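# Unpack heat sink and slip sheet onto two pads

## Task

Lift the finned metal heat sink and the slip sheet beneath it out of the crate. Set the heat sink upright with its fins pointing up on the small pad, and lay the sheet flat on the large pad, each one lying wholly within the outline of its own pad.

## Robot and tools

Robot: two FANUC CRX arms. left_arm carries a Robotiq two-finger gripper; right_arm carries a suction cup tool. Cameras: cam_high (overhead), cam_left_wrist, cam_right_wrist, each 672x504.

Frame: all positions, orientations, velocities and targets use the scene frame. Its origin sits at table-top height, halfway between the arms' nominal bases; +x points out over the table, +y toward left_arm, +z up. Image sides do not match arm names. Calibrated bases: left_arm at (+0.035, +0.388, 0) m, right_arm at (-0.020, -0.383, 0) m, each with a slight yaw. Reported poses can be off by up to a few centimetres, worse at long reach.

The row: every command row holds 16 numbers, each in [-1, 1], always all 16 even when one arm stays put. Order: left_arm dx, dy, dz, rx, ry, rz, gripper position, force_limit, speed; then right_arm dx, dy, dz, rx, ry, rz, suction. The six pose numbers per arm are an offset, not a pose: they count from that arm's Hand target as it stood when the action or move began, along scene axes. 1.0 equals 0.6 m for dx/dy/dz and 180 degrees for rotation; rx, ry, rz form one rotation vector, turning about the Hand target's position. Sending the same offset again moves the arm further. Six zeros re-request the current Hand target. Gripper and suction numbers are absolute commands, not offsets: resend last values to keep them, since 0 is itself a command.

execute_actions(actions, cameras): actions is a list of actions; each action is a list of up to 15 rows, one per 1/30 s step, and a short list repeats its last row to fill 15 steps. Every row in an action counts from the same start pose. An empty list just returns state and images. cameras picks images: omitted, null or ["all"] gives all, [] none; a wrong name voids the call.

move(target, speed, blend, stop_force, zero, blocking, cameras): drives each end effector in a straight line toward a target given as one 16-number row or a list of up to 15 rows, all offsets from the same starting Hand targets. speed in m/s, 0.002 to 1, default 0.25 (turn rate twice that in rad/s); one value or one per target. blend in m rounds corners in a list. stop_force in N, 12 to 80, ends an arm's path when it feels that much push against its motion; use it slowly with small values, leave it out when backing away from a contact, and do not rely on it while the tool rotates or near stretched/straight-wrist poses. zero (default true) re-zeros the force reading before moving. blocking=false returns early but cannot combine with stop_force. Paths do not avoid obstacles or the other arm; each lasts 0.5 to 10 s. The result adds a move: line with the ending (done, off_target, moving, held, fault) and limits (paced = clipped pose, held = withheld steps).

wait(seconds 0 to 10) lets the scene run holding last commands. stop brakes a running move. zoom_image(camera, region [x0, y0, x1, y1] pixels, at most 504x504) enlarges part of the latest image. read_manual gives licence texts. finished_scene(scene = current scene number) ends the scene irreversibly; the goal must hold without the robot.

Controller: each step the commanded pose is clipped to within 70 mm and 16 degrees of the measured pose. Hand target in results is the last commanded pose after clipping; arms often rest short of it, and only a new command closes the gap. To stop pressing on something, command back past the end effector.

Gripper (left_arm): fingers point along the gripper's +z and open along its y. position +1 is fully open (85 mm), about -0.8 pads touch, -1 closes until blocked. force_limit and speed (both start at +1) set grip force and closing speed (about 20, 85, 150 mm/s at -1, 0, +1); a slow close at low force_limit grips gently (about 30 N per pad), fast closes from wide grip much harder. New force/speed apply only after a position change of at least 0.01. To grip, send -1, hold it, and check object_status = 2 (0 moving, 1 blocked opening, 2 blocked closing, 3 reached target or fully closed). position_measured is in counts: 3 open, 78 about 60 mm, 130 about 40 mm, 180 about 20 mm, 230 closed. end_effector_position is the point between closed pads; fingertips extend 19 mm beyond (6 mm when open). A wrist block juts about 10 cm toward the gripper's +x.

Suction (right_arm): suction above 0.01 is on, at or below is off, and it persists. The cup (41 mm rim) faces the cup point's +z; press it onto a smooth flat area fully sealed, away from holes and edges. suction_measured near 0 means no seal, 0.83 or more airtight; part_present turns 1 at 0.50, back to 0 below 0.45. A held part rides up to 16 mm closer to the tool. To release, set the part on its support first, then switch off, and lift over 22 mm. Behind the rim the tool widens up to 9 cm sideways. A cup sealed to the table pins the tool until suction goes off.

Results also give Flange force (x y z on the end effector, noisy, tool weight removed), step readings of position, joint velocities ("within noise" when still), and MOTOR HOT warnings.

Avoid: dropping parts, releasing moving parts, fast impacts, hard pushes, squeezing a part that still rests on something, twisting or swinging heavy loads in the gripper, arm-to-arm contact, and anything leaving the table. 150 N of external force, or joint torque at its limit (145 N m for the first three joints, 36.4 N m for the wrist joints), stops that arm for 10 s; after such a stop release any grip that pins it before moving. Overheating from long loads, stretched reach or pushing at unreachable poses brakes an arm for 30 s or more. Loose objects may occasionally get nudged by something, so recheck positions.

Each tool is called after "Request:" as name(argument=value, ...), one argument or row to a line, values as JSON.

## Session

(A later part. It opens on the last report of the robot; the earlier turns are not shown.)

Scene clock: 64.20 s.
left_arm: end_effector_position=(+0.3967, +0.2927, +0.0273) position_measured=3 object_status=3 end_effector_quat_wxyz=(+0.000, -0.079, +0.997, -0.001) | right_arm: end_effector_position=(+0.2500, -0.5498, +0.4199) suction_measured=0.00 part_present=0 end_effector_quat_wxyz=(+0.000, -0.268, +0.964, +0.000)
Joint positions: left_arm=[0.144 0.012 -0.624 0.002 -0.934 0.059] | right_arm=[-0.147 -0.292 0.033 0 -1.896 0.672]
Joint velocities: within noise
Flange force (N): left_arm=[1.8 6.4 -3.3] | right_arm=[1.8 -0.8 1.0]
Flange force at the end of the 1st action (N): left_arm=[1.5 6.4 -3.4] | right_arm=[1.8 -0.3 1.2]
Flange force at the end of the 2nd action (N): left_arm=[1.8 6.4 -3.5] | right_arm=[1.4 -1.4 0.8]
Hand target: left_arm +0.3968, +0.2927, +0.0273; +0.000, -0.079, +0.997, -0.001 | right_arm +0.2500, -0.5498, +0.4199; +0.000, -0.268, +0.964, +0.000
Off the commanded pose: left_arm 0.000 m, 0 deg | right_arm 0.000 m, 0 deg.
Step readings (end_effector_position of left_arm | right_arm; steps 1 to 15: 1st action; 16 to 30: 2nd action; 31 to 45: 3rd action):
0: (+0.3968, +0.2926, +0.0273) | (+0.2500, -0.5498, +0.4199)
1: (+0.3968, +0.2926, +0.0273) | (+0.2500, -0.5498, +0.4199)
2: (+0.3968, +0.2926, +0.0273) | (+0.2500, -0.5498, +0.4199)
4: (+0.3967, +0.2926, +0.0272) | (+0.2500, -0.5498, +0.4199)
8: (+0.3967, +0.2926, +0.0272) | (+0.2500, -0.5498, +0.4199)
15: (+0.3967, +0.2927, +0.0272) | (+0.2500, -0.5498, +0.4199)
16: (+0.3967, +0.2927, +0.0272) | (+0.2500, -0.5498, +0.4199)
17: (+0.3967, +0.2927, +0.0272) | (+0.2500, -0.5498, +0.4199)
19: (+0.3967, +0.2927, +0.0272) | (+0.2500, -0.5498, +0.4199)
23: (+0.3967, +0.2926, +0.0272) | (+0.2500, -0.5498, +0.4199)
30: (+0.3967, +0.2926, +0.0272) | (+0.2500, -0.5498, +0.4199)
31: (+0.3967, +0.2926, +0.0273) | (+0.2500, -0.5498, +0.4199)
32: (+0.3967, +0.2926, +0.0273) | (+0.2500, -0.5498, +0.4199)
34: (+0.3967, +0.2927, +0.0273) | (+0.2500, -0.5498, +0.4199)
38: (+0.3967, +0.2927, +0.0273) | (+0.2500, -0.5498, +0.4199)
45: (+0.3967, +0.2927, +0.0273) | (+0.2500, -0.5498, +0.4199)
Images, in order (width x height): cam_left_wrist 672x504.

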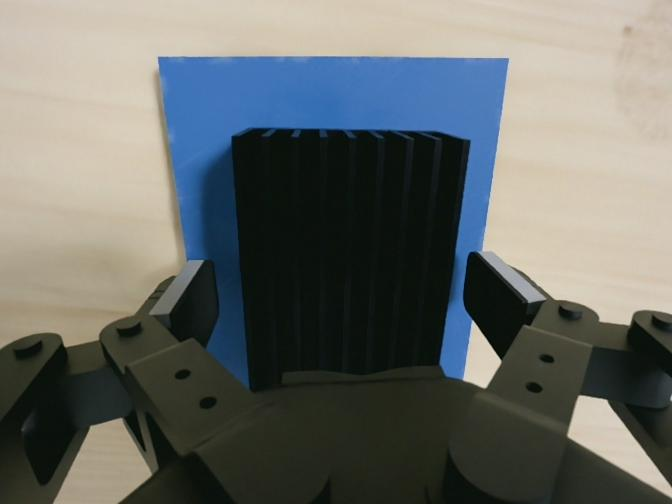

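Request:
move(
  target=[
    [0,0,0.25,0,0,0,1,-0.8,-0.7, 0,0,0,0,0,0,0],
    [-0.16,0.18,0.5,0,0,0,1,-0.8,-0.7, 0,0,0,0,0,0,0],
  ],
  speed=[0.15,0.3],
  cameras=[],
)

Request:
move(
  target=[0,0,0,0,0,0,1,-0.8,-0.7, 0.3617,0.77,-0.3667,0,0,-0.171,0],
  speed=0.3,
)

Request:
zoom_image(
  camera="cam_right_wrist",
  region=[100, 50, 600, 450],
)

Scene clock: 68.37 s.
left_arm: end_effector_position=(+0.3008, +0.4007, +0.3273) position_measured=3 object_status=3 end_effector_quat_wxyz=(+0.000, -0.079, +0.997, -0.001) | right_arm: end_effector_position=(+0.2500, -0.5498, +0.4199) suction_measured=0.00 part_present=0 end_effector_quat_wxyz=(+0.000, -0.268, +0.964, +0.000)
Joint positions: left_arm=[0.605 -0.477 -0.265 0.001 -1.783 -0.401] | right_arm=[-0.147 -0.292 0.033 0 -1.896 0.672]
Joint velocities: within noise
Flange force (N): left_arm=[3.7 7.1 -1.0] | right_arm=[1.8 -0.4 1.2]
Hand target: left_arm +0.3008, +0.4007, +0.3273; +0.000, -0.079, +0.997, -0.001 | right_arm +0.2500, -0.5498, +0.4199; +0.000, -0.268, +0.964, +0.000
Off the commanded pose: left_arm 0.000 m, 0 deg | right_arm 0.000 m, 0 deg.
move: done
No camera images: "cameras" was empty.

Scene clock: 70.77 s.
left_arm: end_effector_position=(+0.3008, +0.4007, +0.3273) position_measured=3 object_status=3 end_effector_quat_wxyz=(+0.000, -0.079, +0.997, -0.001) | right_arm: end_effector_position=(+0.4670, -0.0878, +0.1999) suction_measured=0.00 part_present=0 end_effector_quat_wxyz=(+0.000, -0.002, +1.000, +0.000)
Joint positions: left_arm=[0.605 -0.477 -0.265 0.001 -1.783 -0.401] | right_arm=[0.758 0.328 0.145 -0.001 -1.387 -0.771]
Joint velocities: within noise
Flange force (N): left_arm=[3.6 7.7 -1.1] | right_arm=[-4.7 1.4 1.6]
Hand target: left_arm +0.3008, +0.4007, +0.3273; +0.000, -0.079, +0.997, -0.001 | right_arm +0.4670, -0.0878, +0.1998; +0.000, -0.002, +1.000, +0.000
Off the commanded pose: left_arm 0.000 m, 0 deg | right_arm 0.000 m, 0 deg.
move: done

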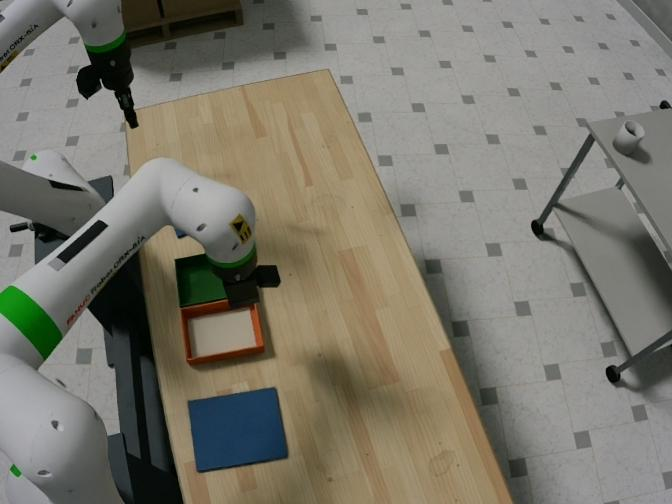

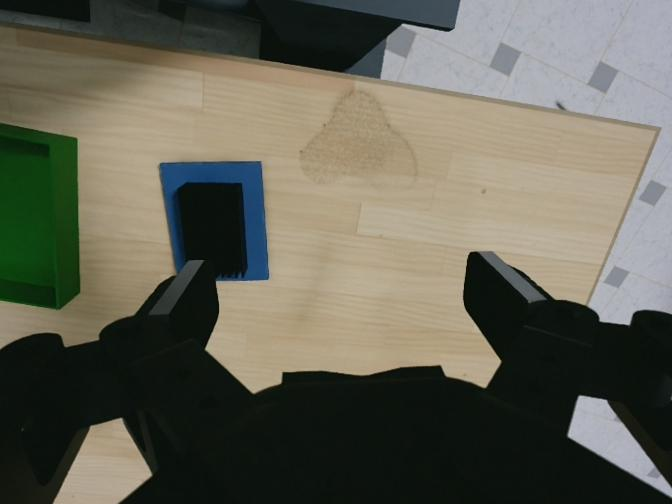

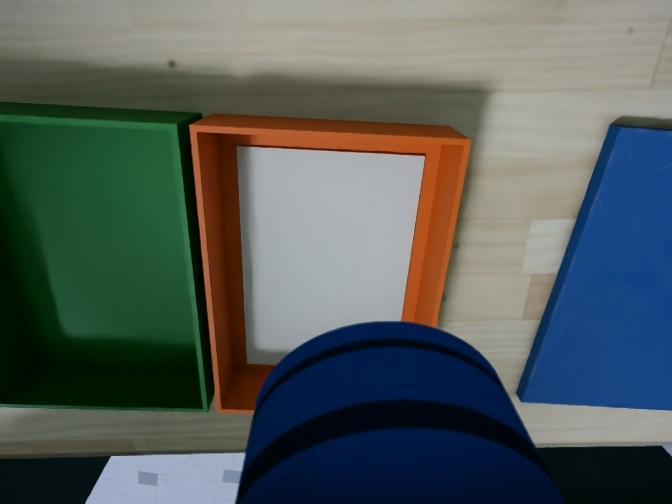

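Scaled by 1.008 from the camera's 672x504 image, which has a finer 960x720 frame.

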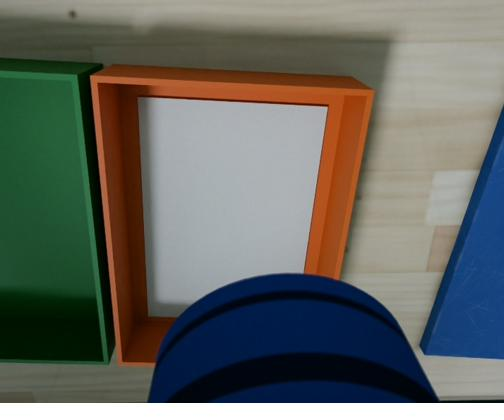

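Request:
move(
  target=[0,0,0,0,0,0,1,-0.8,-0.7, -0.12,0.0147,0.1667,0,0,0,0],
  speed=0.3,
  cameras=["cam_right_wrist"],
)

Request:
move(
  target=[
    [0,0,0,0,0,0,1,-0.8,-0.7, 0,0,0,0,0,0.5,0],
    [0,0,0,0,0,0,1,-0.8,-0.7, 0,0,0,0,0,1,0],
  ],
  speed=0.4,
  cameras=["cam_right_wrist"],
)

Scene clock: 72.67 s.
left_arm: end_effector_position=(+0.3008, +0.4007, +0.3273) position_measured=3 object_status=3 end_effector_quat_wxyz=(+0.000, -0.079, +0.997, -0.001) | right_arm: end_effector_position=(+0.3949, -0.0790, +0.2998) suction_measured=0.00 part_present=0 end_effector_quat_wxyz=(+0.000, -0.002, +1.000, +0.000)
Joint positions: left_arm=[0.605 -0.477 -0.265 0.001 -1.783 -0.401] | right_arm=[0.871 0.167 0.18 -0.001 -1.583 -0.883]
Joint velocities: within noise
Flange force (N): left_arm=[4.2 7.8 -1.2] | right_arm=[-5.0 1.1 0.5]
Hand target: left_arm +0.3008, +0.4007, +0.3273; +0.000, -0.079, +0.997, -0.001 | right_arm +0.3950, -0.0790, +0.2999; +0.000, -0.002, +1.000, +0.000
Off the commanded pose: left_arm 0.000 m, 0 deg | right_arm 0.000 m, 0 deg.
move: done
Images, in order (width x height): cam_right_wrist 672x504.

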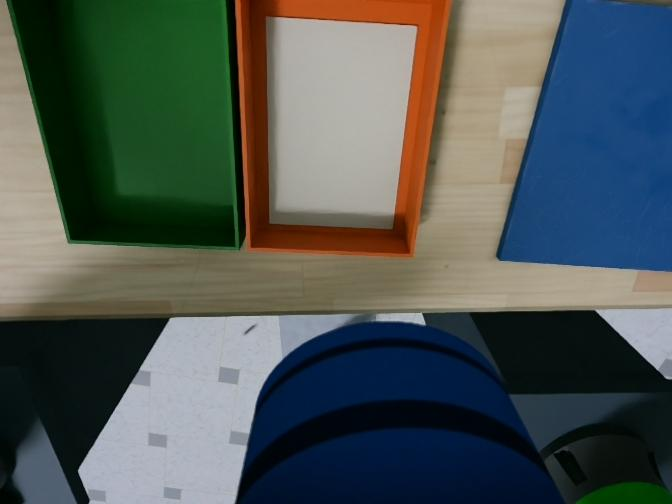

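Scene clock: 77.30 s.
left_arm: end_effector_position=(+0.3008, +0.4007, +0.3273) position_measured=3 object_status=3 end_effector_quat_wxyz=(+0.000, -0.079, +0.997, -0.001) | right_arm: end_effector_position=(+0.3950, -0.0790, +0.2999) suction_measured=0.00 part_present=0 end_effector_quat_wxyz=(+0.000, +1.000, +0.002, +0.000)
Joint positions: left_arm=[0.605 -0.477 -0.265 0.001 -1.783 -0.401] | right_arm=[0.871 0.167 0.18 0.001 -1.584 2.257]
Joint velocities: within noise
Flange force (N): left_arm=[3.8 7.7 -0.7] | right_arm=[3.4 -0.5 0.3]
Hand target: left_arm +0.3008, +0.4007, +0.3273; +0.000, -0.079, +0.997, -0.001 | right_arm +0.3950, -0.0790, +0.2999; +0.000, +1.000, +0.002, +0.000
Off the commanded pose: left_arm 0.000 m, 0 deg | right_arm 0.000 m, 0 deg.
move: done
Images, in order (width x height): cam_right_wrist 672x504.

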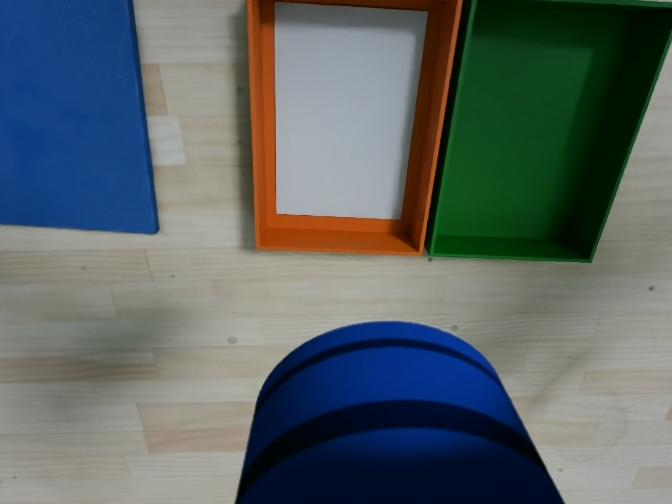

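Request:
move(
  target=[0,0,0,0,0,0,1,-0.8,-0.7, -0.1083,-0.3683,0,0,0,0,0],
  speed=0.3,
  cameras=["cam_right_wrist","cam_high"],
)

Scene clock: 82.07 s.
left_arm: end_effector_position=(+0.3008, +0.4007, +0.3273) position_measured=3 object_status=3 end_effector_quat_wxyz=(+0.000, -0.079, +0.997, -0.001) | right_arm: end_effector_position=(+0.3300, -0.3000, +0.2998) suction_measured=0.00 part_present=0 end_effector_quat_wxyz=(+0.000, +1.000, +0.002, +0.000)
Joint positions: left_arm=[0.605 -0.477 -0.265 0.001 -1.783 -0.401] | right_arm=[0.587 -0.232 -0.207 0.001 -1.596 2.542]
Joint velocities: within noise
Flange force (N): left_arm=[4.0 7.6 -1.2] | right_arm=[0.4 2.6 0.9]
Hand target: left_arm +0.3008, +0.4007, +0.3273; +0.000, -0.079, +0.997, -0.001 | right_arm +0.3300, -0.3000, +0.2999; +0.000, +1.000, +0.002, +0.000
Off the commanded pose: left_arm 0.000 m, 0 deg | right_arm 0.000 m, 0 deg.
move: done
Images, in order (width x height): cam_high 672x504, cam_right_wrist 672x504.

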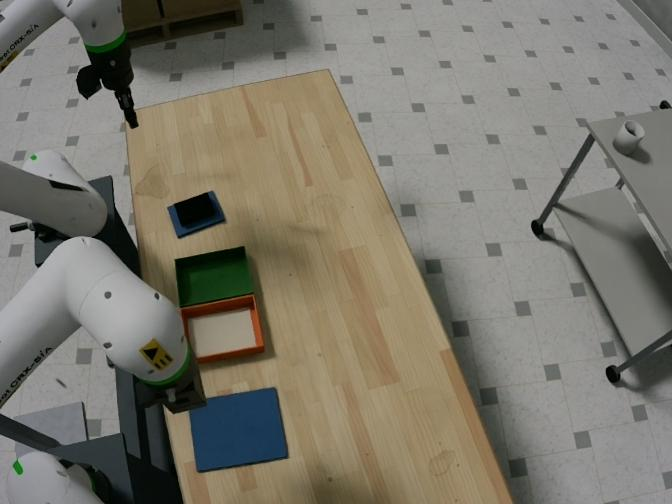

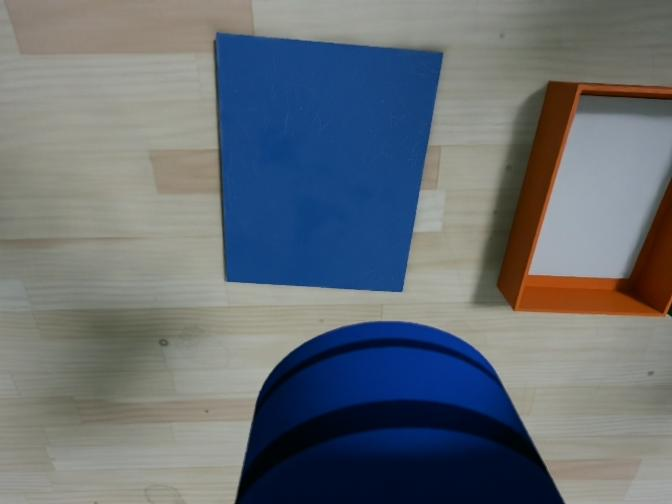

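Request:
move(
  target=[0,0,0,0,0,0,1,-0.8,-0.7, 0.1417,0.3717,-0.3,0,0,-0.0167,0],
  speed=0.3,
  cameras=["cam_right_wrist","cam_high"],
)

Scene clock: 84.53 s.
left_arm: end_effector_position=(+0.3008, +0.4007, +0.3273) position_measured=3 object_status=3 end_effector_quat_wxyz=(+0.000, -0.079, +0.997, -0.001) | right_arm: end_effector_position=(+0.4150, -0.0769, +0.1199) suction_measured=0.00 part_present=0 end_effector_quat_wxyz=(+0.000, +1.000, -0.024, +0.000)
Joint positions: left_arm=[0.605 -0.477 -0.265 0.001 -1.783 -0.401] | right_arm=[0.844 0.292 -0.096 0.001 -1.183 2.232]
Joint velocities: within noise
Flange force (N): left_arm=[3.5 7.1 -1.5] | right_arm=[4.5 -1.9 2.2]
Hand target: left_arm +0.3008, +0.4007, +0.3273; +0.000, -0.079, +0.997, -0.001 | right_arm +0.4150, -0.0770, +0.1199; +0.000, +1.000, -0.024, +0.000
Off the commanded pose: left_arm 0.000 m, 0 deg | right_arm 0.000 m, 0 deg.
move: done
Images, in order (width x height): cam_high 672x504, cam_right_wrist 672x504.

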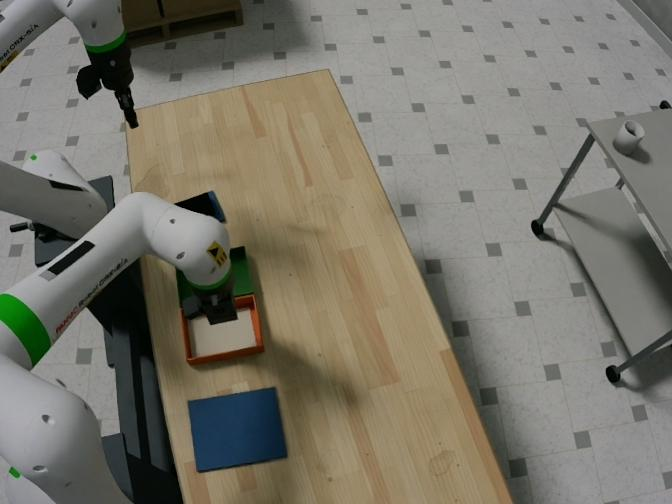

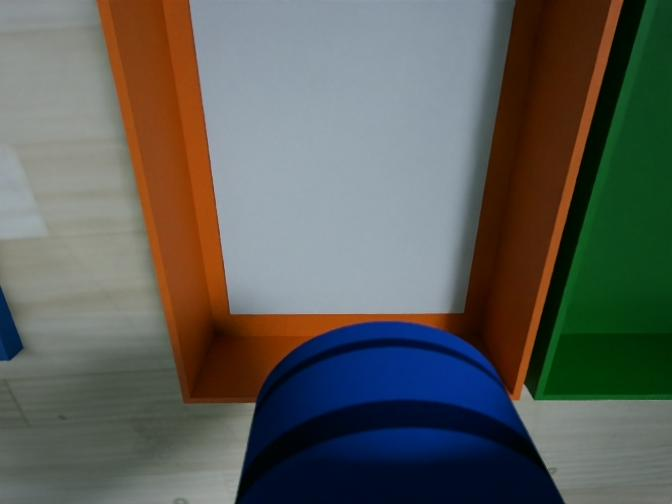

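Request:
move(
  target=[
    [0,0,0,0,0,0,1,-0.8,-0.7, 0,0,-0.15,0,0,0,0],
    [0,0,0,0,0,0,1,-0.8,-0.7, 0,0,-0.22,0,0,0,0],
  ],
  speed=[0.1,0.008],
  stop_force=12,
  cameras=["cam_right_wrist"],
)

Scene clock: 93.57 s.
left_arm: end_effector_position=(+0.3008, +0.4007, +0.3273) position_measured=3 object_status=3 end_effector_quat_wxyz=(+0.000, -0.079, +0.997, -0.001) | right_arm: end_effector_position=(+0.4151, -0.0770, -0.0104) suction_measured=0.00 part_present=0 end_effector_quat_wxyz=(+0.000, +1.000, -0.024, +0.000)
Joint positions: left_arm=[0.605 -0.477 -0.265 0.001 -1.783 -0.401] | right_arm=[0.844 0.456 -0.219 0.001 -0.896 2.232]
Joint velocities: within noise
Flange force (N): left_arm=[3.9 7.9 -1.0] | right_arm=[3.2 -0.6 -12.3]
Hand target: left_arm +0.3008, +0.4007, +0.3273; +0.000, -0.079, +0.997, -0.001 | right_arm +0.4151, -0.0769, -0.0104; +0.000, +1.000, -0.024, +0.000 (not the last commanded pose)
Off the commanded pose: left_arm 0.000 m, 0 deg | right_arm 0.002 m, 0 deg.
move: contact (right_arm); path passed 1 of 2 targets
Images, in order (width x height): cam_right_wrist 672x504.

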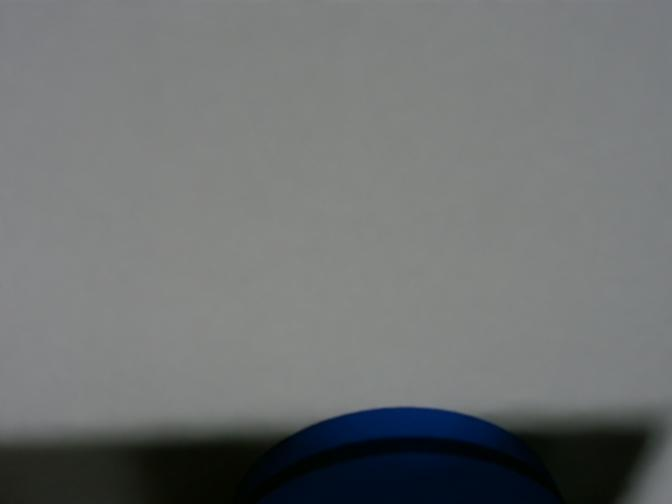

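Request:
execute_actions(
  actions=[
    [[0,0,0,0,0,0,1,-0.8,-0.7,0,0,0,0,0,0,1]],
    [[0,0,0,0,0,0,1,-0.8,-0.7,0,0,0,0,0,0,1]],
    [[0,0,0,0,0,0,1,-0.8,-0.7,0,0,0,0,0,0,1]],
  ],
  cameras=["cam_right_wrist"],
)

Scene clock: 95.67 s.
left_arm: end_effector_position=(+0.3008, +0.4007, +0.3273) position_measured=3 object_status=3 end_effector_quat_wxyz=(+0.000, -0.079, +0.997, -0.001) | right_arm: end_effector_position=(+0.4151, -0.0770, -0.0104) suction_measured=0.90 part_present=1 end_effector_quat_wxyz=(+0.000, +1.000, -0.024, +0.000)
Joint positions: left_arm=[0.605 -0.477 -0.265 0.001 -1.783 -0.401] | right_arm=[0.844 0.456 -0.219 0.001 -0.896 2.232]
Joint velocities: within noise
Flange force (N): left_arm=[3.7 7.2 -0.9] | right_arm=[3.7 -1.1 3.6]
Flange force at the end of the 1st action (N): left_arm=[4.1 7.5 -1.2] | right_arm=[4.0 -1.5 3.5]
Flange force at the end of the 2nd action (N): left_arm=[4.2 7.8 -1.0] | right_arm=[4.3 -1.7 3.3]
Hand target: left_arm +0.3008, +0.4007, +0.3273; +0.000, -0.079, +0.997, -0.001 | right_arm +0.4151, -0.0769, -0.0104; +0.000, +1.000, -0.024, +0.000
Off the commanded pose: left_arm 0.000 m, 0 deg | right_arm 0.000 m, 0 deg.
Step readings (end_effector_position of left_arm | right_arm; steps 1 to 15: 1st action; 16 to 30: 2nd action; 31 to 45: 3rd action):
0: (+0.3008, +0.4007, +0.3273) | (+0.4151, -0.0770, -0.0104)
1: (+0.3008, +0.4007, +0.3273) | (+0.4151, -0.0770, -0.0104)
2: (+0.3008, +0.4007, +0.3273) | (+0.4151, -0.0770, -0.0104)
4: (+0.3008, +0.4007, +0.3273) | (+0.4151, -0.0770, -0.0104)
8: (+0.3008, +0.4007, +0.3273) | (+0.4151, -0.0770, -0.0104)
15: (+0.3008, +0.4007, +0.3273) | (+0.4151, -0.0770, -0.0104)
16: (+0.3008, +0.4007, +0.3273) | (+0.4151, -0.0770, -0.0104)
17: (+0.3008, +0.4007, +0.3273) | (+0.4151, -0.0770, -0.0104)
19: (+0.3008, +0.4007, +0.3273) | (+0.4151, -0.0770, -0.0104)
23: (+0.3008, +0.4007, +0.3273) | (+0.4151, -0.0770, -0.0104)
30: (+0.3008, +0.4007, +0.3273) | (+0.4151, -0.0770, -0.0104)
31: (+0.3008, +0.4007, +0.3273) | (+0.4151, -0.0770, -0.0104)
32: (+0.3008, +0.4007, +0.3273) | (+0.4151, -0.0770, -0.0104)
34: (+0.3008, +0.4007, +0.3273) | (+0.4151, -0.0770, -0.0104)
38: (+0.3008, +0.4007, +0.3273) | (+0.4151, -0.0770, -0.0104)
45: (+0.3008, +0.4007, +0.3273) | (+0.4150, -0.0770, -0.0104)
Images, in order (width x height): cam_right_wrist 672x504.

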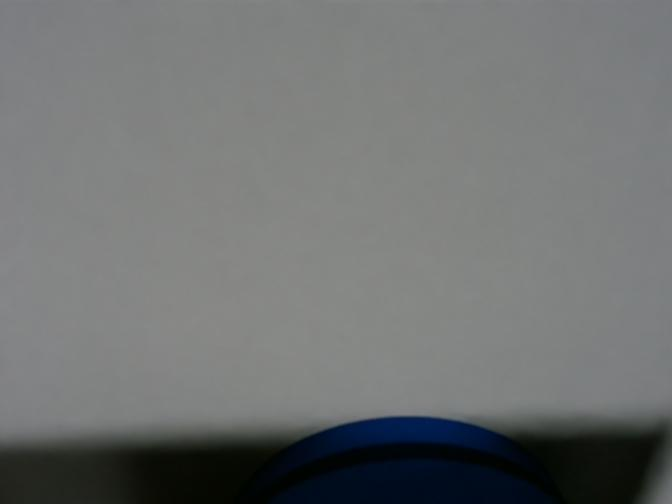

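Request:
move(
  target=[
    [0,0,0,0,0,0,1,-0.8,-0.7, 0,0,0.05,0,0,0,1],
    [0,0,0,0,0,0,1,-0.8,-0.7, 0,0,0.284,0,0,0,1],
  ],
  speed=[0.04,0.15],
  cameras=["cam_right_wrist","cam_high"],
)

Scene clock: 98.27 s.
left_arm: end_effector_position=(+0.3008, +0.4007, +0.3273) position_measured=3 object_status=3 end_effector_quat_wxyz=(+0.000, -0.079, +0.997, -0.001) | right_arm: end_effector_position=(+0.4151, -0.0770, +0.1601) suction_measured=0.90 part_present=1 end_effector_quat_wxyz=(+0.001, +1.000, -0.024, +0.000)
Joint positions: left_arm=[0.605 -0.477 -0.265 0.001 -1.783 -0.401] | right_arm=[0.844 0.26 -0.039 0.001 -1.273 2.233]
Joint velocities: within noise
Flange force (N): left_arm=[4.1 7.8 -1.3] | right_arm=[2.9 -0.8 2.2]
Hand target: left_arm +0.3008, +0.4007, +0.3273; +0.000, -0.079, +0.997, -0.001 | right_arm +0.4151, -0.0769, +0.1600; +0.000, +1.000, -0.024, +0.000
Off the commanded pose: left_arm 0.000 m, 0 deg | right_arm 0.000 m, 0 deg.
move: done
Images, in order (width x height): cam_high 672x504, cam_right_wrist 672x504.

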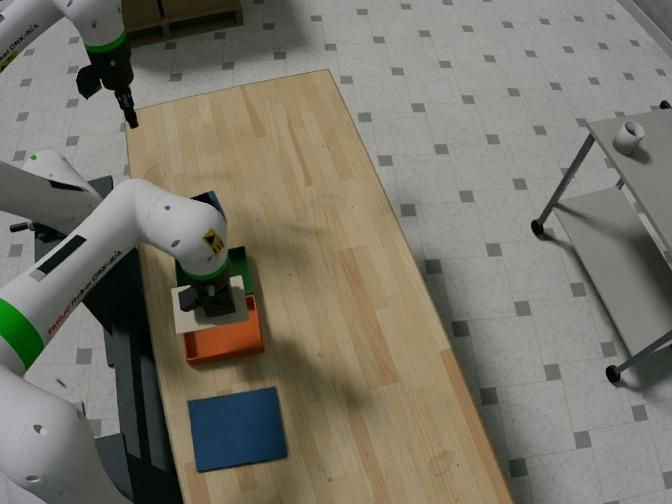

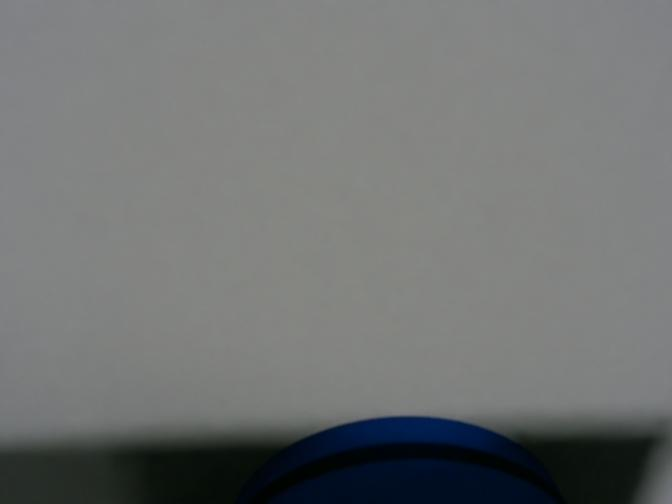

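Request:
move(
  target=[
    [0,0,0,0,0,0,1,-0.8,-0.7, -0.031,-0.401,0,0,0,-0.0055,1],
    [0,0,0,0,0,0,1,-0.8,-0.7, -0.031,-0.401,-0.2333,0,0,-0.0055,1],
  ],
  speed=[0.25,0.12],
  blend=[0.02,0],
  cameras=["cam_right_wrist","cam_high"],
)

Request:
zoom_image(
  camera="cam_high",
  region=[150, 340, 320, 490],
)

Scene clock: 101.30 s.
left_arm: end_effector_position=(+0.3008, +0.4007, +0.3273) position_measured=3 object_status=3 end_effector_quat_wxyz=(+0.000, -0.079, +0.997, -0.001) | right_arm: end_effector_position=(+0.3965, -0.3175, +0.0201) suction_measured=0.90 part_present=1 end_effector_quat_wxyz=(+0.000, +0.999, -0.033, +0.000)
Joint positions: left_arm=[0.605 -0.477 -0.265 0.001 -1.783 -0.401] | right_arm=[0.454 0.171 -0.52 0.001 -0.88 2.605]
Joint velocities: within noise
Flange force (N): left_arm=[4.1 7.7 -1.1] | right_arm=[2.6 1.3 1.3]
Hand target: left_arm +0.3008, +0.4007, +0.3273; +0.000, -0.079, +0.997, -0.001 | right_arm +0.3965, -0.3175, +0.0201; +0.000, +0.999, -0.033, +0.000
Off the commanded pose: left_arm 0.000 m, 0 deg | right_arm 0.000 m, 0 deg.
move: done
Images, in order (width x height): cam_high 672x504, cam_right_wrist 672x504.

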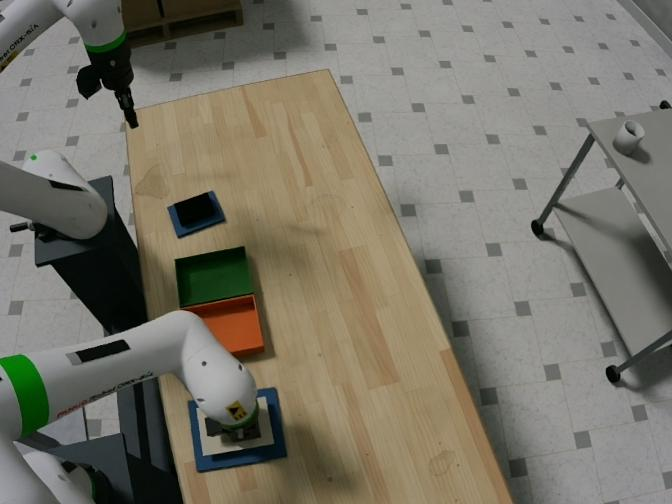

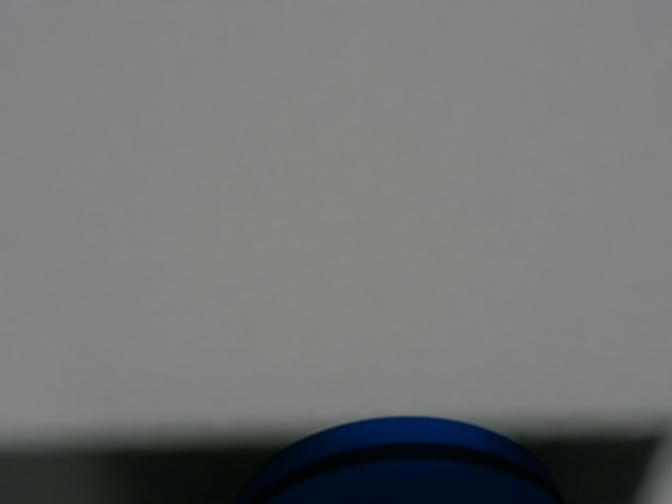

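Scaled by 2.965 from the camera's 672x504 image, which has a finer 960x720 frame.

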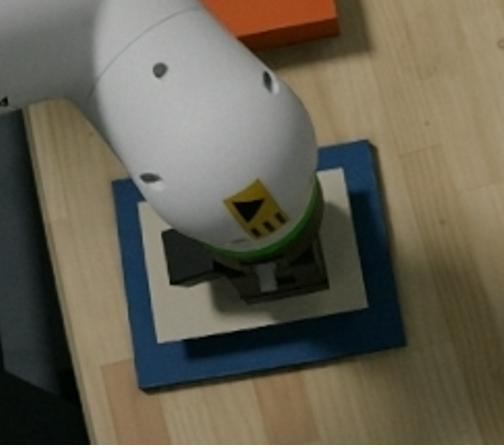

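Request:
move(
  target=[0,0,0,0,0,0,1,-0.8,-0.7, 0,0,-0.0917,0,0,0,1],
  speed=0.012,
  stop_force=12,
  cameras=["cam_right_wrist"],
)

Scene clock: 104.30 s.
left_arm: end_effector_position=(+0.3008, +0.4007, +0.3273) position_measured=3 object_status=3 end_effector_quat_wxyz=(+0.000, -0.079, +0.997, -0.001) | right_arm: end_effector_position=(+0.3965, -0.3176, -0.0054) suction_measured=0.90 part_present=1 end_effector_quat_wxyz=(+0.000, +0.999, -0.033, +0.000)
Joint positions: left_arm=[0.605 -0.477 -0.265 0.001 -1.783 -0.401] | right_arm=[0.454 0.219 -0.54 0.001 -0.812 2.605]
Joint velocities: within noise
Flange force (N): left_arm=[3.9 7.7 -1.3] | right_arm=[-3.9 0.9 -23.1]
Hand target: left_arm +0.3008, +0.4007, +0.3273; +0.000, -0.079, +0.997, -0.001 | right_arm +0.3965, -0.3175, -0.0054; +0.000, +0.999, -0.033, +0.000 (not the last commanded pose)
Off the commanded pose: left_arm 0.000 m, 0 deg | right_arm 0.030 m, 0 deg.
move: contact (right_arm)
Images, in order (width x height): cam_right_wrist 672x504.

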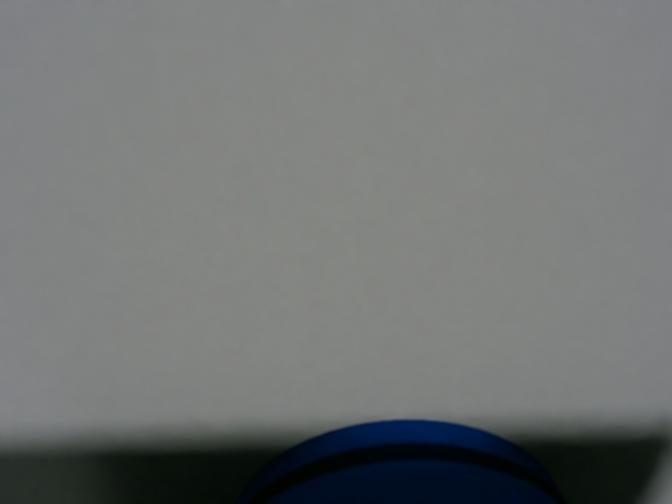

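Request:
execute_actions(
  actions=[
    [[0,0,0,0,0,0,1,-0.8,-0.7,0,0,0,0,0,0,0]],
    [[0,0,0,0,0,0,1,-0.8,-0.7,0,0,0,0,0,0,0]],
    [[0,0,0,0,0,0,1,-0.8,-0.7,0,0,0,0,0,0,0]],
  ],
  cameras=[],
)

Request:
move(
  target=[
    [0,0,0,0,0,0,1,-0.8,-0.7, 0,0,0.06,0,0,0,0],
    [0,0,0,0,0,0,1,-0.8,-0.7, 0,0,0.4,0,0,0,0],
    [0,0,0,0,0,0,1,-0.8,-0.7, -0.08,0.03,0.5,0,0,0,0],
  ],
  speed=[0.04,0.2,0.2],
  cameras=["cam_right_wrist","cam_high"],
)

Scene clock: 106.33 s.
left_arm: end_effector_position=(+0.3008, +0.4007, +0.3273) position_measured=3 object_status=3 end_effector_quat_wxyz=(+0.000, -0.079, +0.997, -0.001) | right_arm: end_effector_position=(+0.3965, -0.3175, -0.0054) suction_measured=0.00 part_present=0 end_effector_quat_wxyz=(+0.000, +0.999, -0.033, +0.000)
Joint positions: left_arm=[0.605 -0.477 -0.265 0.001 -1.783 -0.401] | right_arm=[0.454 0.219 -0.54 0.001 -0.812 2.605]
Joint velocities: within noise
Flange force (N): left_arm=[3.6 7.2 -1.3] | right_arm=[-11.6 1.3 -60.0]
Flange force at the end of the 1st action (N): left_arm=[3.7 7.2 -1.1] | right_arm=[-12.3 1.8 -58.0]
Flange force at the end of the 2nd action (N): left_arm=[3.9 7.6 -1.1] | right_arm=[-12.3 1.3 -59.5]
Hand target: left_arm +0.3008, +0.4007, +0.3273; +0.000, -0.079, +0.997, -0.001 | right_arm +0.3965, -0.3175, -0.0054; +0.000, +0.999, -0.033, +0.000
Off the commanded pose: left_arm 0.000 m, 0 deg | right_arm 0.000 m, 0 deg.
Step readings (end_effector_position of left_arm | right_arm; steps 1 to 15: 1st action; 16 to 30: 2nd action; 31 to 45: 3rd action):
0: (+0.3008, +0.4007, +0.3273) | (+0.3965, -0.3176, -0.0054)
1: (+0.3008, +0.4007, +0.3273) | (+0.3965, -0.3176, -0.0054)
2: (+0.3008, +0.4007, +0.3273) | (+0.3965, -0.3176, -0.0054)
4: (+0.3008, +0.4007, +0.3273) | (+0.3966, -0.3175, -0.0053)
8: (+0.3008, +0.4007, +0.3273) | (+0.3966, -0.3175, -0.0053)
15: (+0.3008, +0.4007, +0.3273) | (+0.3966, -0.3175, -0.0053)
16: (+0.3008, +0.4007, +0.3273) | (+0.3966, -0.3175, -0.0053)
17: (+0.3008, +0.4007, +0.3273) | (+0.3966, -0.3175, -0.0053)
19: (+0.3008, +0.4007, +0.3273) | (+0.3965, -0.3175, -0.0054)
23: (+0.3008, +0.4007, +0.3273) | (+0.3965, -0.3175, -0.0054)
30: (+0.3008, +0.4007, +0.3273) | (+0.3965, -0.3175, -0.0054)
31: (+0.3008, +0.4007, +0.3273) | (+0.3965, -0.3175, -0.0054)
32: (+0.3008, +0.4007, +0.3273) | (+0.3965, -0.3175, -0.0054)
34: (+0.3008, +0.4007, +0.3273) | (+0.3965, -0.3175, -0.0054)
38: (+0.3008, +0.4007, +0.3273) | (+0.3965, -0.3175, -0.0054)
45: (+0.3008, +0.4007, +0.3273) | (+0.3965, -0.3175, -0.0054)
No camera images: "cameras" was empty.

Scene clock: 109.20 s.
left_arm: end_effector_position=(+0.3008, +0.4007, +0.3273) position_measured=3 object_status=3 end_effector_quat_wxyz=(+0.000, -0.079, +0.997, -0.001) | right_arm: end_effector_position=(+0.3485, -0.2995, +0.2946) suction_measured=0.00 part_present=0 end_effector_quat_wxyz=(+0.000, +0.999, -0.033, +0.000)
Joint positions: left_arm=[0.605 -0.477 -0.265 0.001 -1.783 -0.401] | right_arm=[0.559 -0.184 -0.181 0.001 -1.574 2.501]
Joint velocities: within noise
Flange force (N): left_arm=[4.0 7.4 -1.3] | right_arm=[1.2 0.9 0.9]
Hand target: left_arm +0.3008, +0.4007, +0.3273; +0.000, -0.079, +0.997, -0.001 | right_arm +0.3485, -0.2995, +0.2946; +0.000, +0.999, -0.033, +0.000
Off the commanded pose: left_arm 0.000 m, 0 deg | right_arm 0.000 m, 0 deg.
move: done
Images, in order (width x height): cam_high 672x504, cam_right_wrist 672x504.

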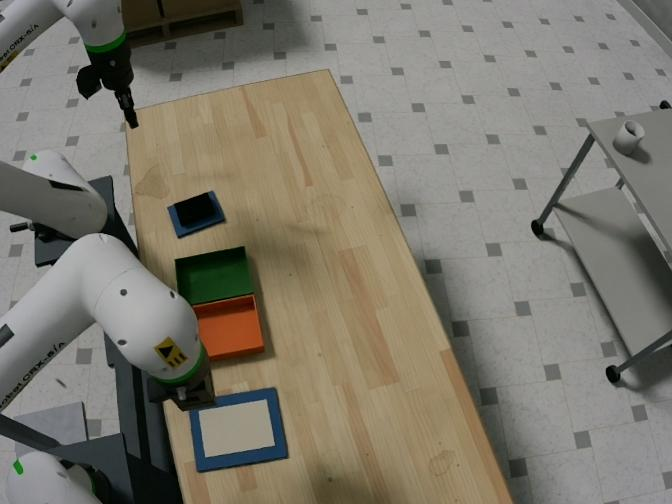

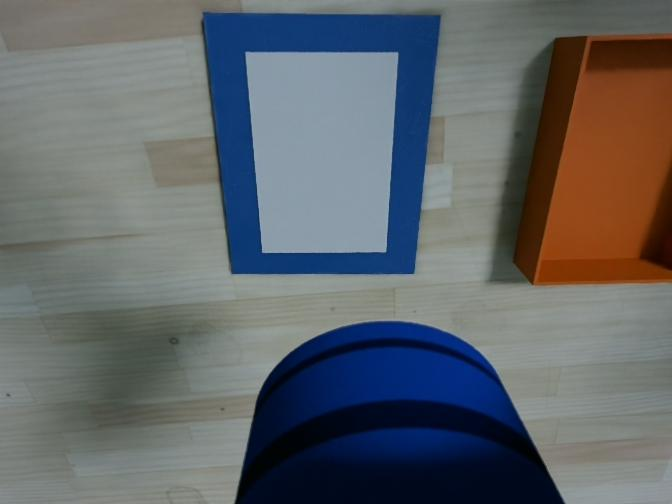

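Request:
move(
  target=[0,0,0,0,0,0,1,-0.8,-0.7, 0.08,-0.03,-0.4577,0,0,0,0],
  speed=0.25,
  cameras=[],
)

Request:
execute_actions(
  actions=[
    [[0,0,0,0,0,0,1,-0.8,-0.7,0,0,-0.0083,0,0,0,0]],
    [[0,0,0,0,0,0,1,-0.8,-0.7,0,0,-0.005,0,0,0,0]],
    [[0,0,0,0,0,0,1,-0.8,-0.7,0,0,-0.005,0,0,0,0]],
    [[0,0,0,0,0,0,1,-0.8,-0.7,0,0,-0.005,0,0,0,0]],
  ],
  cameras=["cam_right_wrist"],
)

Scene clock: 112.00 s.
left_arm: end_effector_position=(+0.3008, +0.4007, +0.3273) position_measured=3 object_status=3 end_effector_quat_wxyz=(+0.000, -0.079, +0.997, -0.001) | right_arm: end_effector_position=(+0.3965, -0.3176, +0.0200) suction_measured=0.00 part_present=0 end_effector_quat_wxyz=(+0.000, +0.999, -0.033, +0.000)
Joint positions: left_arm=[0.605 -0.477 -0.265 0.001 -1.783 -0.401] | right_arm=[0.454 0.171 -0.52 0.001 -0.88 2.605]
Joint velocities: within noise
Flange force (N): left_arm=[3.7 7.6 -1.2] | right_arm=[5.3 0.7 3.1]
Hand target: left_arm +0.3008, +0.4007, +0.3273; +0.000, -0.079, +0.997, -0.001 | right_arm +0.3965, -0.3175, +0.0200; +0.000, +0.999, -0.033, +0.000
Off the commanded pose: left_arm 0.000 m, 0 deg | right_arm 0.000 m, 0 deg.
move: done
No camera images: "cameras" was empty.

Scene clock: 114.20 s.
left_arm: end_effector_position=(+0.3008, +0.4007, +0.3273) position_measured=3 object_status=3 end_effector_quat_wxyz=(+0.000, -0.079, +0.997, -0.001) | right_arm: end_effector_position=(+0.3965, -0.3176, +0.0060) suction_measured=0.00 part_present=0 end_effector_quat_wxyz=(+0.000, +0.999, -0.033, +0.000)
Joint positions: left_arm=[0.605 -0.477 -0.265 0.001 -1.783 -0.401] | right_arm=[0.454 0.197 -0.531 0.001 -0.843 2.605]
Joint velocities: within noise
Flange force (N): left_arm=[4.0 7.5 -1.4] | right_arm=[3.1 1.1 0.0]
Flange force at the end of the 1st action (N): left_arm=[3.8 7.4 -1.1] | right_arm=[3.4 1.0 2.2]
Flange force at the end of the 2nd action (N): left_arm=[3.3 7.6 -1.5] | right_arm=[2.9 1.0 1.4]
Flange force at the end of the 3rd action (N): left_arm=[4.0 7.9 -1.2] | right_arm=[2.9 1.0 0.0]
Hand target: left_arm +0.3008, +0.4007, +0.3273; +0.000, -0.079, +0.997, -0.001 | right_arm +0.3965, -0.3175, +0.0060; +0.000, +0.999, -0.033, +0.000
Off the commanded pose: left_arm 0.000 m, 0 deg | right_arm 0.000 m, 0 deg.
Step readings (end_effector_position of left_arm | right_arm; steps 1 to 15: 1st action; 16 to 30: 2nd action; 31 to 45: 3rd action; 46 to 60: 4th action):
0: (+0.3008, +0.4007, +0.3273) | (+0.3965, -0.3176, +0.0200)
1: (+0.3008, +0.4007, +0.3273) | (+0.3965, -0.3176, +0.0200)
2: (+0.3008, +0.4007, +0.3273) | (+0.3968, -0.3174, +0.0193)
4: (+0.3008, +0.4007, +0.3273) | (+0.3966, -0.3175, +0.0161)
8: (+0.3008, +0.4007, +0.3273) | (+0.3965, -0.3175, +0.0151)
15: (+0.3008, +0.4007, +0.3273) | (+0.3965, -0.3176, +0.0150)
16: (+0.3008, +0.4007, +0.3273) | (+0.3965, -0.3176, +0.0150)
17: (+0.3008, +0.4007, +0.3273) | (+0.3966, -0.3175, +0.0143)
19: (+0.3008, +0.4007, +0.3273) | (+0.3965, -0.3176, +0.0125)
23: (+0.3008, +0.4007, +0.3273) | (+0.3965, -0.3176, +0.0121)
30: (+0.3008, +0.4007, +0.3273) | (+0.3965, -0.3176, +0.0120)
31: (+0.3008, +0.4007, +0.3273) | (+0.3965, -0.3176, +0.0120)
32: (+0.3008, +0.4007, +0.3273) | (+0.3966, -0.3175, +0.0113)
34: (+0.3008, +0.4007, +0.3273) | (+0.3965, -0.3176, +0.0096)
38: (+0.3008, +0.4007, +0.3273) | (+0.3965, -0.3176, +0.0091)
45: (+0.3008, +0.4007, +0.3273) | (+0.3965, -0.3176, +0.0090)
46: (+0.3008, +0.4007, +0.3273) | (+0.3965, -0.3176, +0.0090)
47: (+0.3008, +0.4007, +0.3273) | (+0.3966, -0.3175, +0.0085)
49: (+0.3008, +0.4007, +0.3273) | (+0.3965, -0.3176, +0.0066)
53: (+0.3008, +0.4007, +0.3273) | (+0.3965, -0.3176, +0.0061)
60: (+0.3008, +0.4007, +0.3273) | (+0.3965, -0.3176, +0.0060)
Images, in order (width x height): cam_right_wrist 672x504.

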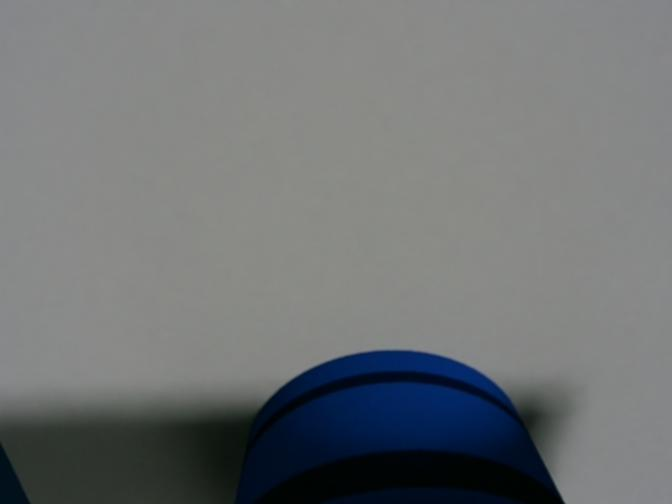

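Request:
execute_actions(
  actions=[
    [[0,0,0,0,0,0,1,-0.8,-0.7,0,0,0,0,0,0,1]],
    [[0,0,0,0,0,0,1,-0.8,-0.7,0,0,0,0,0,0,1]],
  ],
  cameras=["cam_right_wrist"],
)

Scene clock: 115.80 s.
left_arm: end_effector_position=(+0.3008, +0.4007, +0.3273) position_measured=3 object_status=3 end_effector_quat_wxyz=(+0.000, -0.079, +0.997, -0.001) | right_arm: end_effector_position=(+0.3965, -0.3176, +0.0060) suction_measured=0.90 part_present=1 end_effector_quat_wxyz=(+0.000, +0.999, -0.033, +0.000)
Joint positions: left_arm=[0.605 -0.477 -0.265 0.001 -1.783 -0.401] | right_arm=[0.454 0.197 -0.531 0.001 -0.843 2.605]
Joint velocities: within noise
Flange force (N): left_arm=[4.0 7.7 -1.3] | right_arm=[2.8 0.4 2.9]
Flange force at the end of the 1st action (N): left_arm=[3.8 7.8 -1.3] | right_arm=[3.0 0.8 2.6]
Hand target: left_arm +0.3008, +0.4007, +0.3273; +0.000, -0.079, +0.997, -0.001 | right_arm +0.3965, -0.3175, +0.0060; +0.000, +0.999, -0.033, +0.000
Off the commanded pose: left_arm 0.000 m, 0 deg | right_arm 0.000 m, 0 deg.
Step readings (end_effector_position of left_arm | right_arm; steps 1 to 15: 1st action; 16 to 30: 2nd action):
0: (+0.3008, +0.4007, +0.3273) | (+0.3965, -0.3176, +0.0060)
1: (+0.3008, +0.4007, +0.3273) | (+0.3965, -0.3176, +0.0060)
2: (+0.3008, +0.4007, +0.3273) | (+0.3965, -0.3176, +0.0060)
4: (+0.3008, +0.4007, +0.3273) | (+0.3965, -0.3176, +0.0060)
8: (+0.3008, +0.4007, +0.3273) | (+0.3965, -0.3176, +0.0060)
15: (+0.3008, +0.4007, +0.3273) | (+0.3965, -0.3176, +0.0060)
16: (+0.3008, +0.4007, +0.3273) | (+0.3965, -0.3176, +0.0060)
17: (+0.3008, +0.4007, +0.3273) | (+0.3965, -0.3176, +0.0060)
19: (+0.3008, +0.4007, +0.3273) | (+0.3965, -0.3176, +0.0060)
23: (+0.3008, +0.4007, +0.3273) | (+0.3965, -0.3176, +0.0060)
30: (+0.3008, +0.4007, +0.3273) | (+0.3965, -0.3176, +0.0060)
Images, in order (width x height): cam_right_wrist 672x504.

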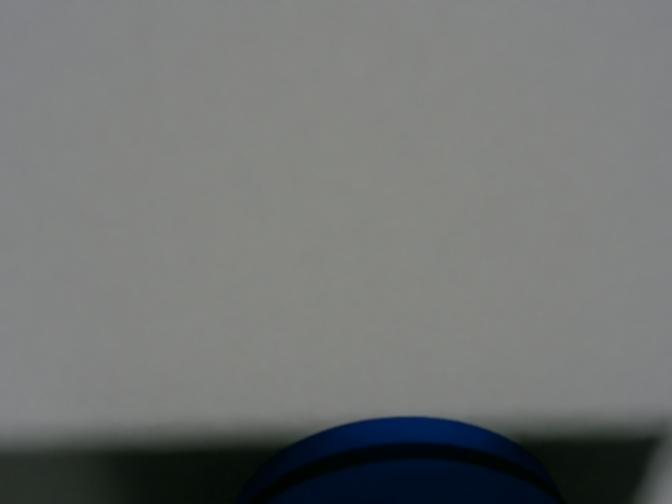

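Request:
move(
  target=[
    [0,0,0,0,0,0,1,-0.8,-0.7, 0,0,-0.013,0,0,0,1],
    [0,0,0,0,0,0,1,-0.8,-0.7, 0,0,-0.03,0,0,0,1],
  ],
  speed=[0.03,0.006],
  stop_force=12,
  cameras=["cam_right_wrist"],
)

Request:
execute_actions(
  actions=[
    [[0,0,0,0,0,0,1,-0.8,-0.7,0,0,0,0,0,0,0],[0,0,0,0,0,0,1,-0.8,-0.7,0,0,0.001,0,0,0,0],[0,0,0,0,0,0,1,-0.8,-0.7,0,0,0.002,0,0,0,0],[0,0,0,0,0,0,1,-0.8,-0.7,0,0,0.003,0,0,0,0],[0,0,0,0,0,0,1,-0.8,-0.7,0,0,0.004,0,0,0,0],[0,0,0,0,0,0,1,-0.8,-0.7,0,0,0.005,0,0,0,0],[0,0,0,0,0,0,1,-0.8,-0.7,0,0,0.006,0,0,0,0],[0,0,0,0,0,0,1,-0.8,-0.7,0,0,0.007,0,0,0,0],[0,0,0,0,0,0,1,-0.8,-0.7,0,0,0.008,0,0,0,0],[0,0,0,0,0,0,1,-0.8,-0.7,0,0,0.009,0,0,0,0],[0,0,0,0,0,0,1,-0.8,-0.7,0,0,0.01,0,0,0,0]],
    [[0,0,0,0,0,0,1,-0.8,-0.7,0,0,0,0,0,0,0]],
  ],
  cameras=["cam_right_wrist"],
)

Scene clock: 118.70 s.
left_arm: end_effector_position=(+0.3008, +0.4007, +0.3273) position_measured=3 object_status=3 end_effector_quat_wxyz=(+0.000, -0.079, +0.997, -0.001) | right_arm: end_effector_position=(+0.3965, -0.3175, -0.0053) suction_measured=0.90 part_present=1 end_effector_quat_wxyz=(+0.000, +0.999, -0.033, +0.000)
Joint positions: left_arm=[0.605 -0.477 -0.265 0.001 -1.783 -0.401] | right_arm=[0.454 0.219 -0.54 0.001 -0.813 2.605]
Joint velocities: within noise
Flange force (N): left_arm=[3.8 7.1 -1.1] | right_arm=[-2.1 1.5 -18.5]
Hand target: left_arm +0.3008, +0.4007, +0.3273; +0.000, -0.079, +0.997, -0.001 | right_arm +0.3965, -0.3175, -0.0053; +0.000, +0.999, -0.033, +0.000 (not the last commanded pose)
Off the commanded pose: left_arm 0.000 m, 0 deg | right_arm 0.007 m, 0 deg.
move: contact (right_arm); path passed 1 of 2 targets
Images, in order (width x height): cam_right_wrist 672x504.

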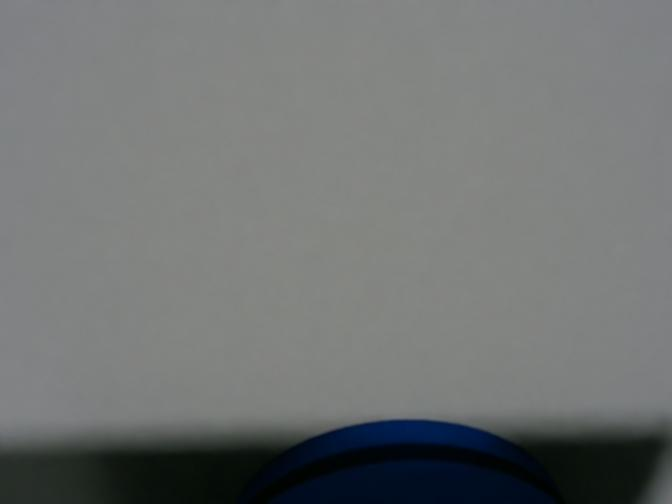

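Scene clock: 119.90 s.
left_arm: end_effector_position=(+0.3008, +0.4007, +0.3273) position_measured=3 object_status=3 end_effector_quat_wxyz=(+0.000, -0.079, +0.997, -0.001) | right_arm: end_effector_position=(+0.3965, -0.3175, +0.0007) suction_measured=0.00 part_present=0 end_effector_quat_wxyz=(+0.000, +0.999, -0.033, +0.000)
Joint positions: left_arm=[0.605 -0.477 -0.265 0.001 -1.783 -0.401] | right_arm=[0.454 0.207 -0.535 0.001 -0.829 2.605]
Joint velocities: within noise
Flange force (N): left_arm=[3.7 7.3 -1.0] | right_arm=[3.0 1.4 -6.0]
Flange force at the end of the 1st action (N): left_arm=[4.0 7.6 -1.2] | right_arm=[2.1 1.2 -7.8]
Hand target: left_arm +0.3008, +0.4007, +0.3273; +0.000, -0.079, +0.997, -0.001 | right_arm +0.3965, -0.3175, +0.0007; +0.000, +0.999, -0.033, +0.000
Off the commanded pose: left_arm 0.000 m, 0 deg | right_arm 0.000 m, 0 deg.
Step readings (end_effector_position of left_arm | right_arm; steps 1 to 15: 1st action; 16 to 30: 2nd action):
0: (+0.3008, +0.4007, +0.3273) | (+0.3965, -0.3175, -0.0053)
1: (+0.3008, +0.4007, +0.3273) | (+0.3965, -0.3175, -0.0053)
2: (+0.3008, +0.4007, +0.3273) | (+0.3965, -0.3175, -0.0053)
4: (+0.3008, +0.4007, +0.3273) | (+0.3966, -0.3175, -0.0049)
8: (+0.3008, +0.4007, +0.3273) | (+0.3965, -0.3175, -0.0027)
15: (+0.3008, +0.4007, +0.3273) | (+0.3965, -0.3175, +0.0006)
16: (+0.3008, +0.4007, +0.3273) | (+0.3965, -0.3175, +0.0006)
17: (+0.3008, +0.4007, +0.3273) | (+0.3965, -0.3175, +0.0007)
19: (+0.3008, +0.4007, +0.3273) | (+0.3965, -0.3175, +0.0007)
23: (+0.3008, +0.4007, +0.3273) | (+0.3965, -0.3175, +0.0007)
30: (+0.3008, +0.4007, +0.3273) | (+0.3965, -0.3175, +0.0007)
Images, in order (width x height): cam_right_wrist 672x504.

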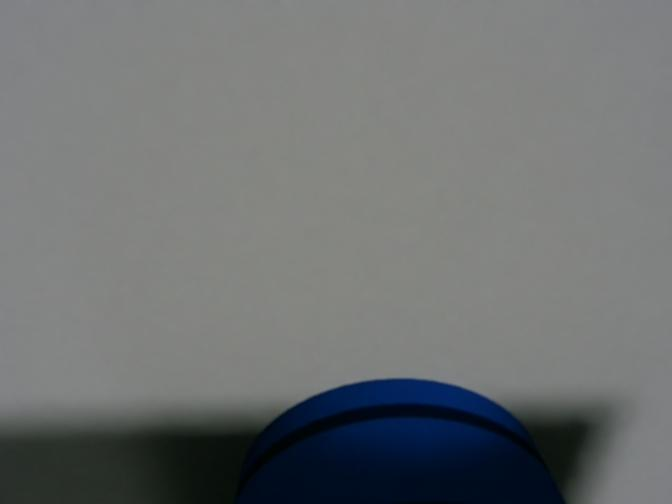

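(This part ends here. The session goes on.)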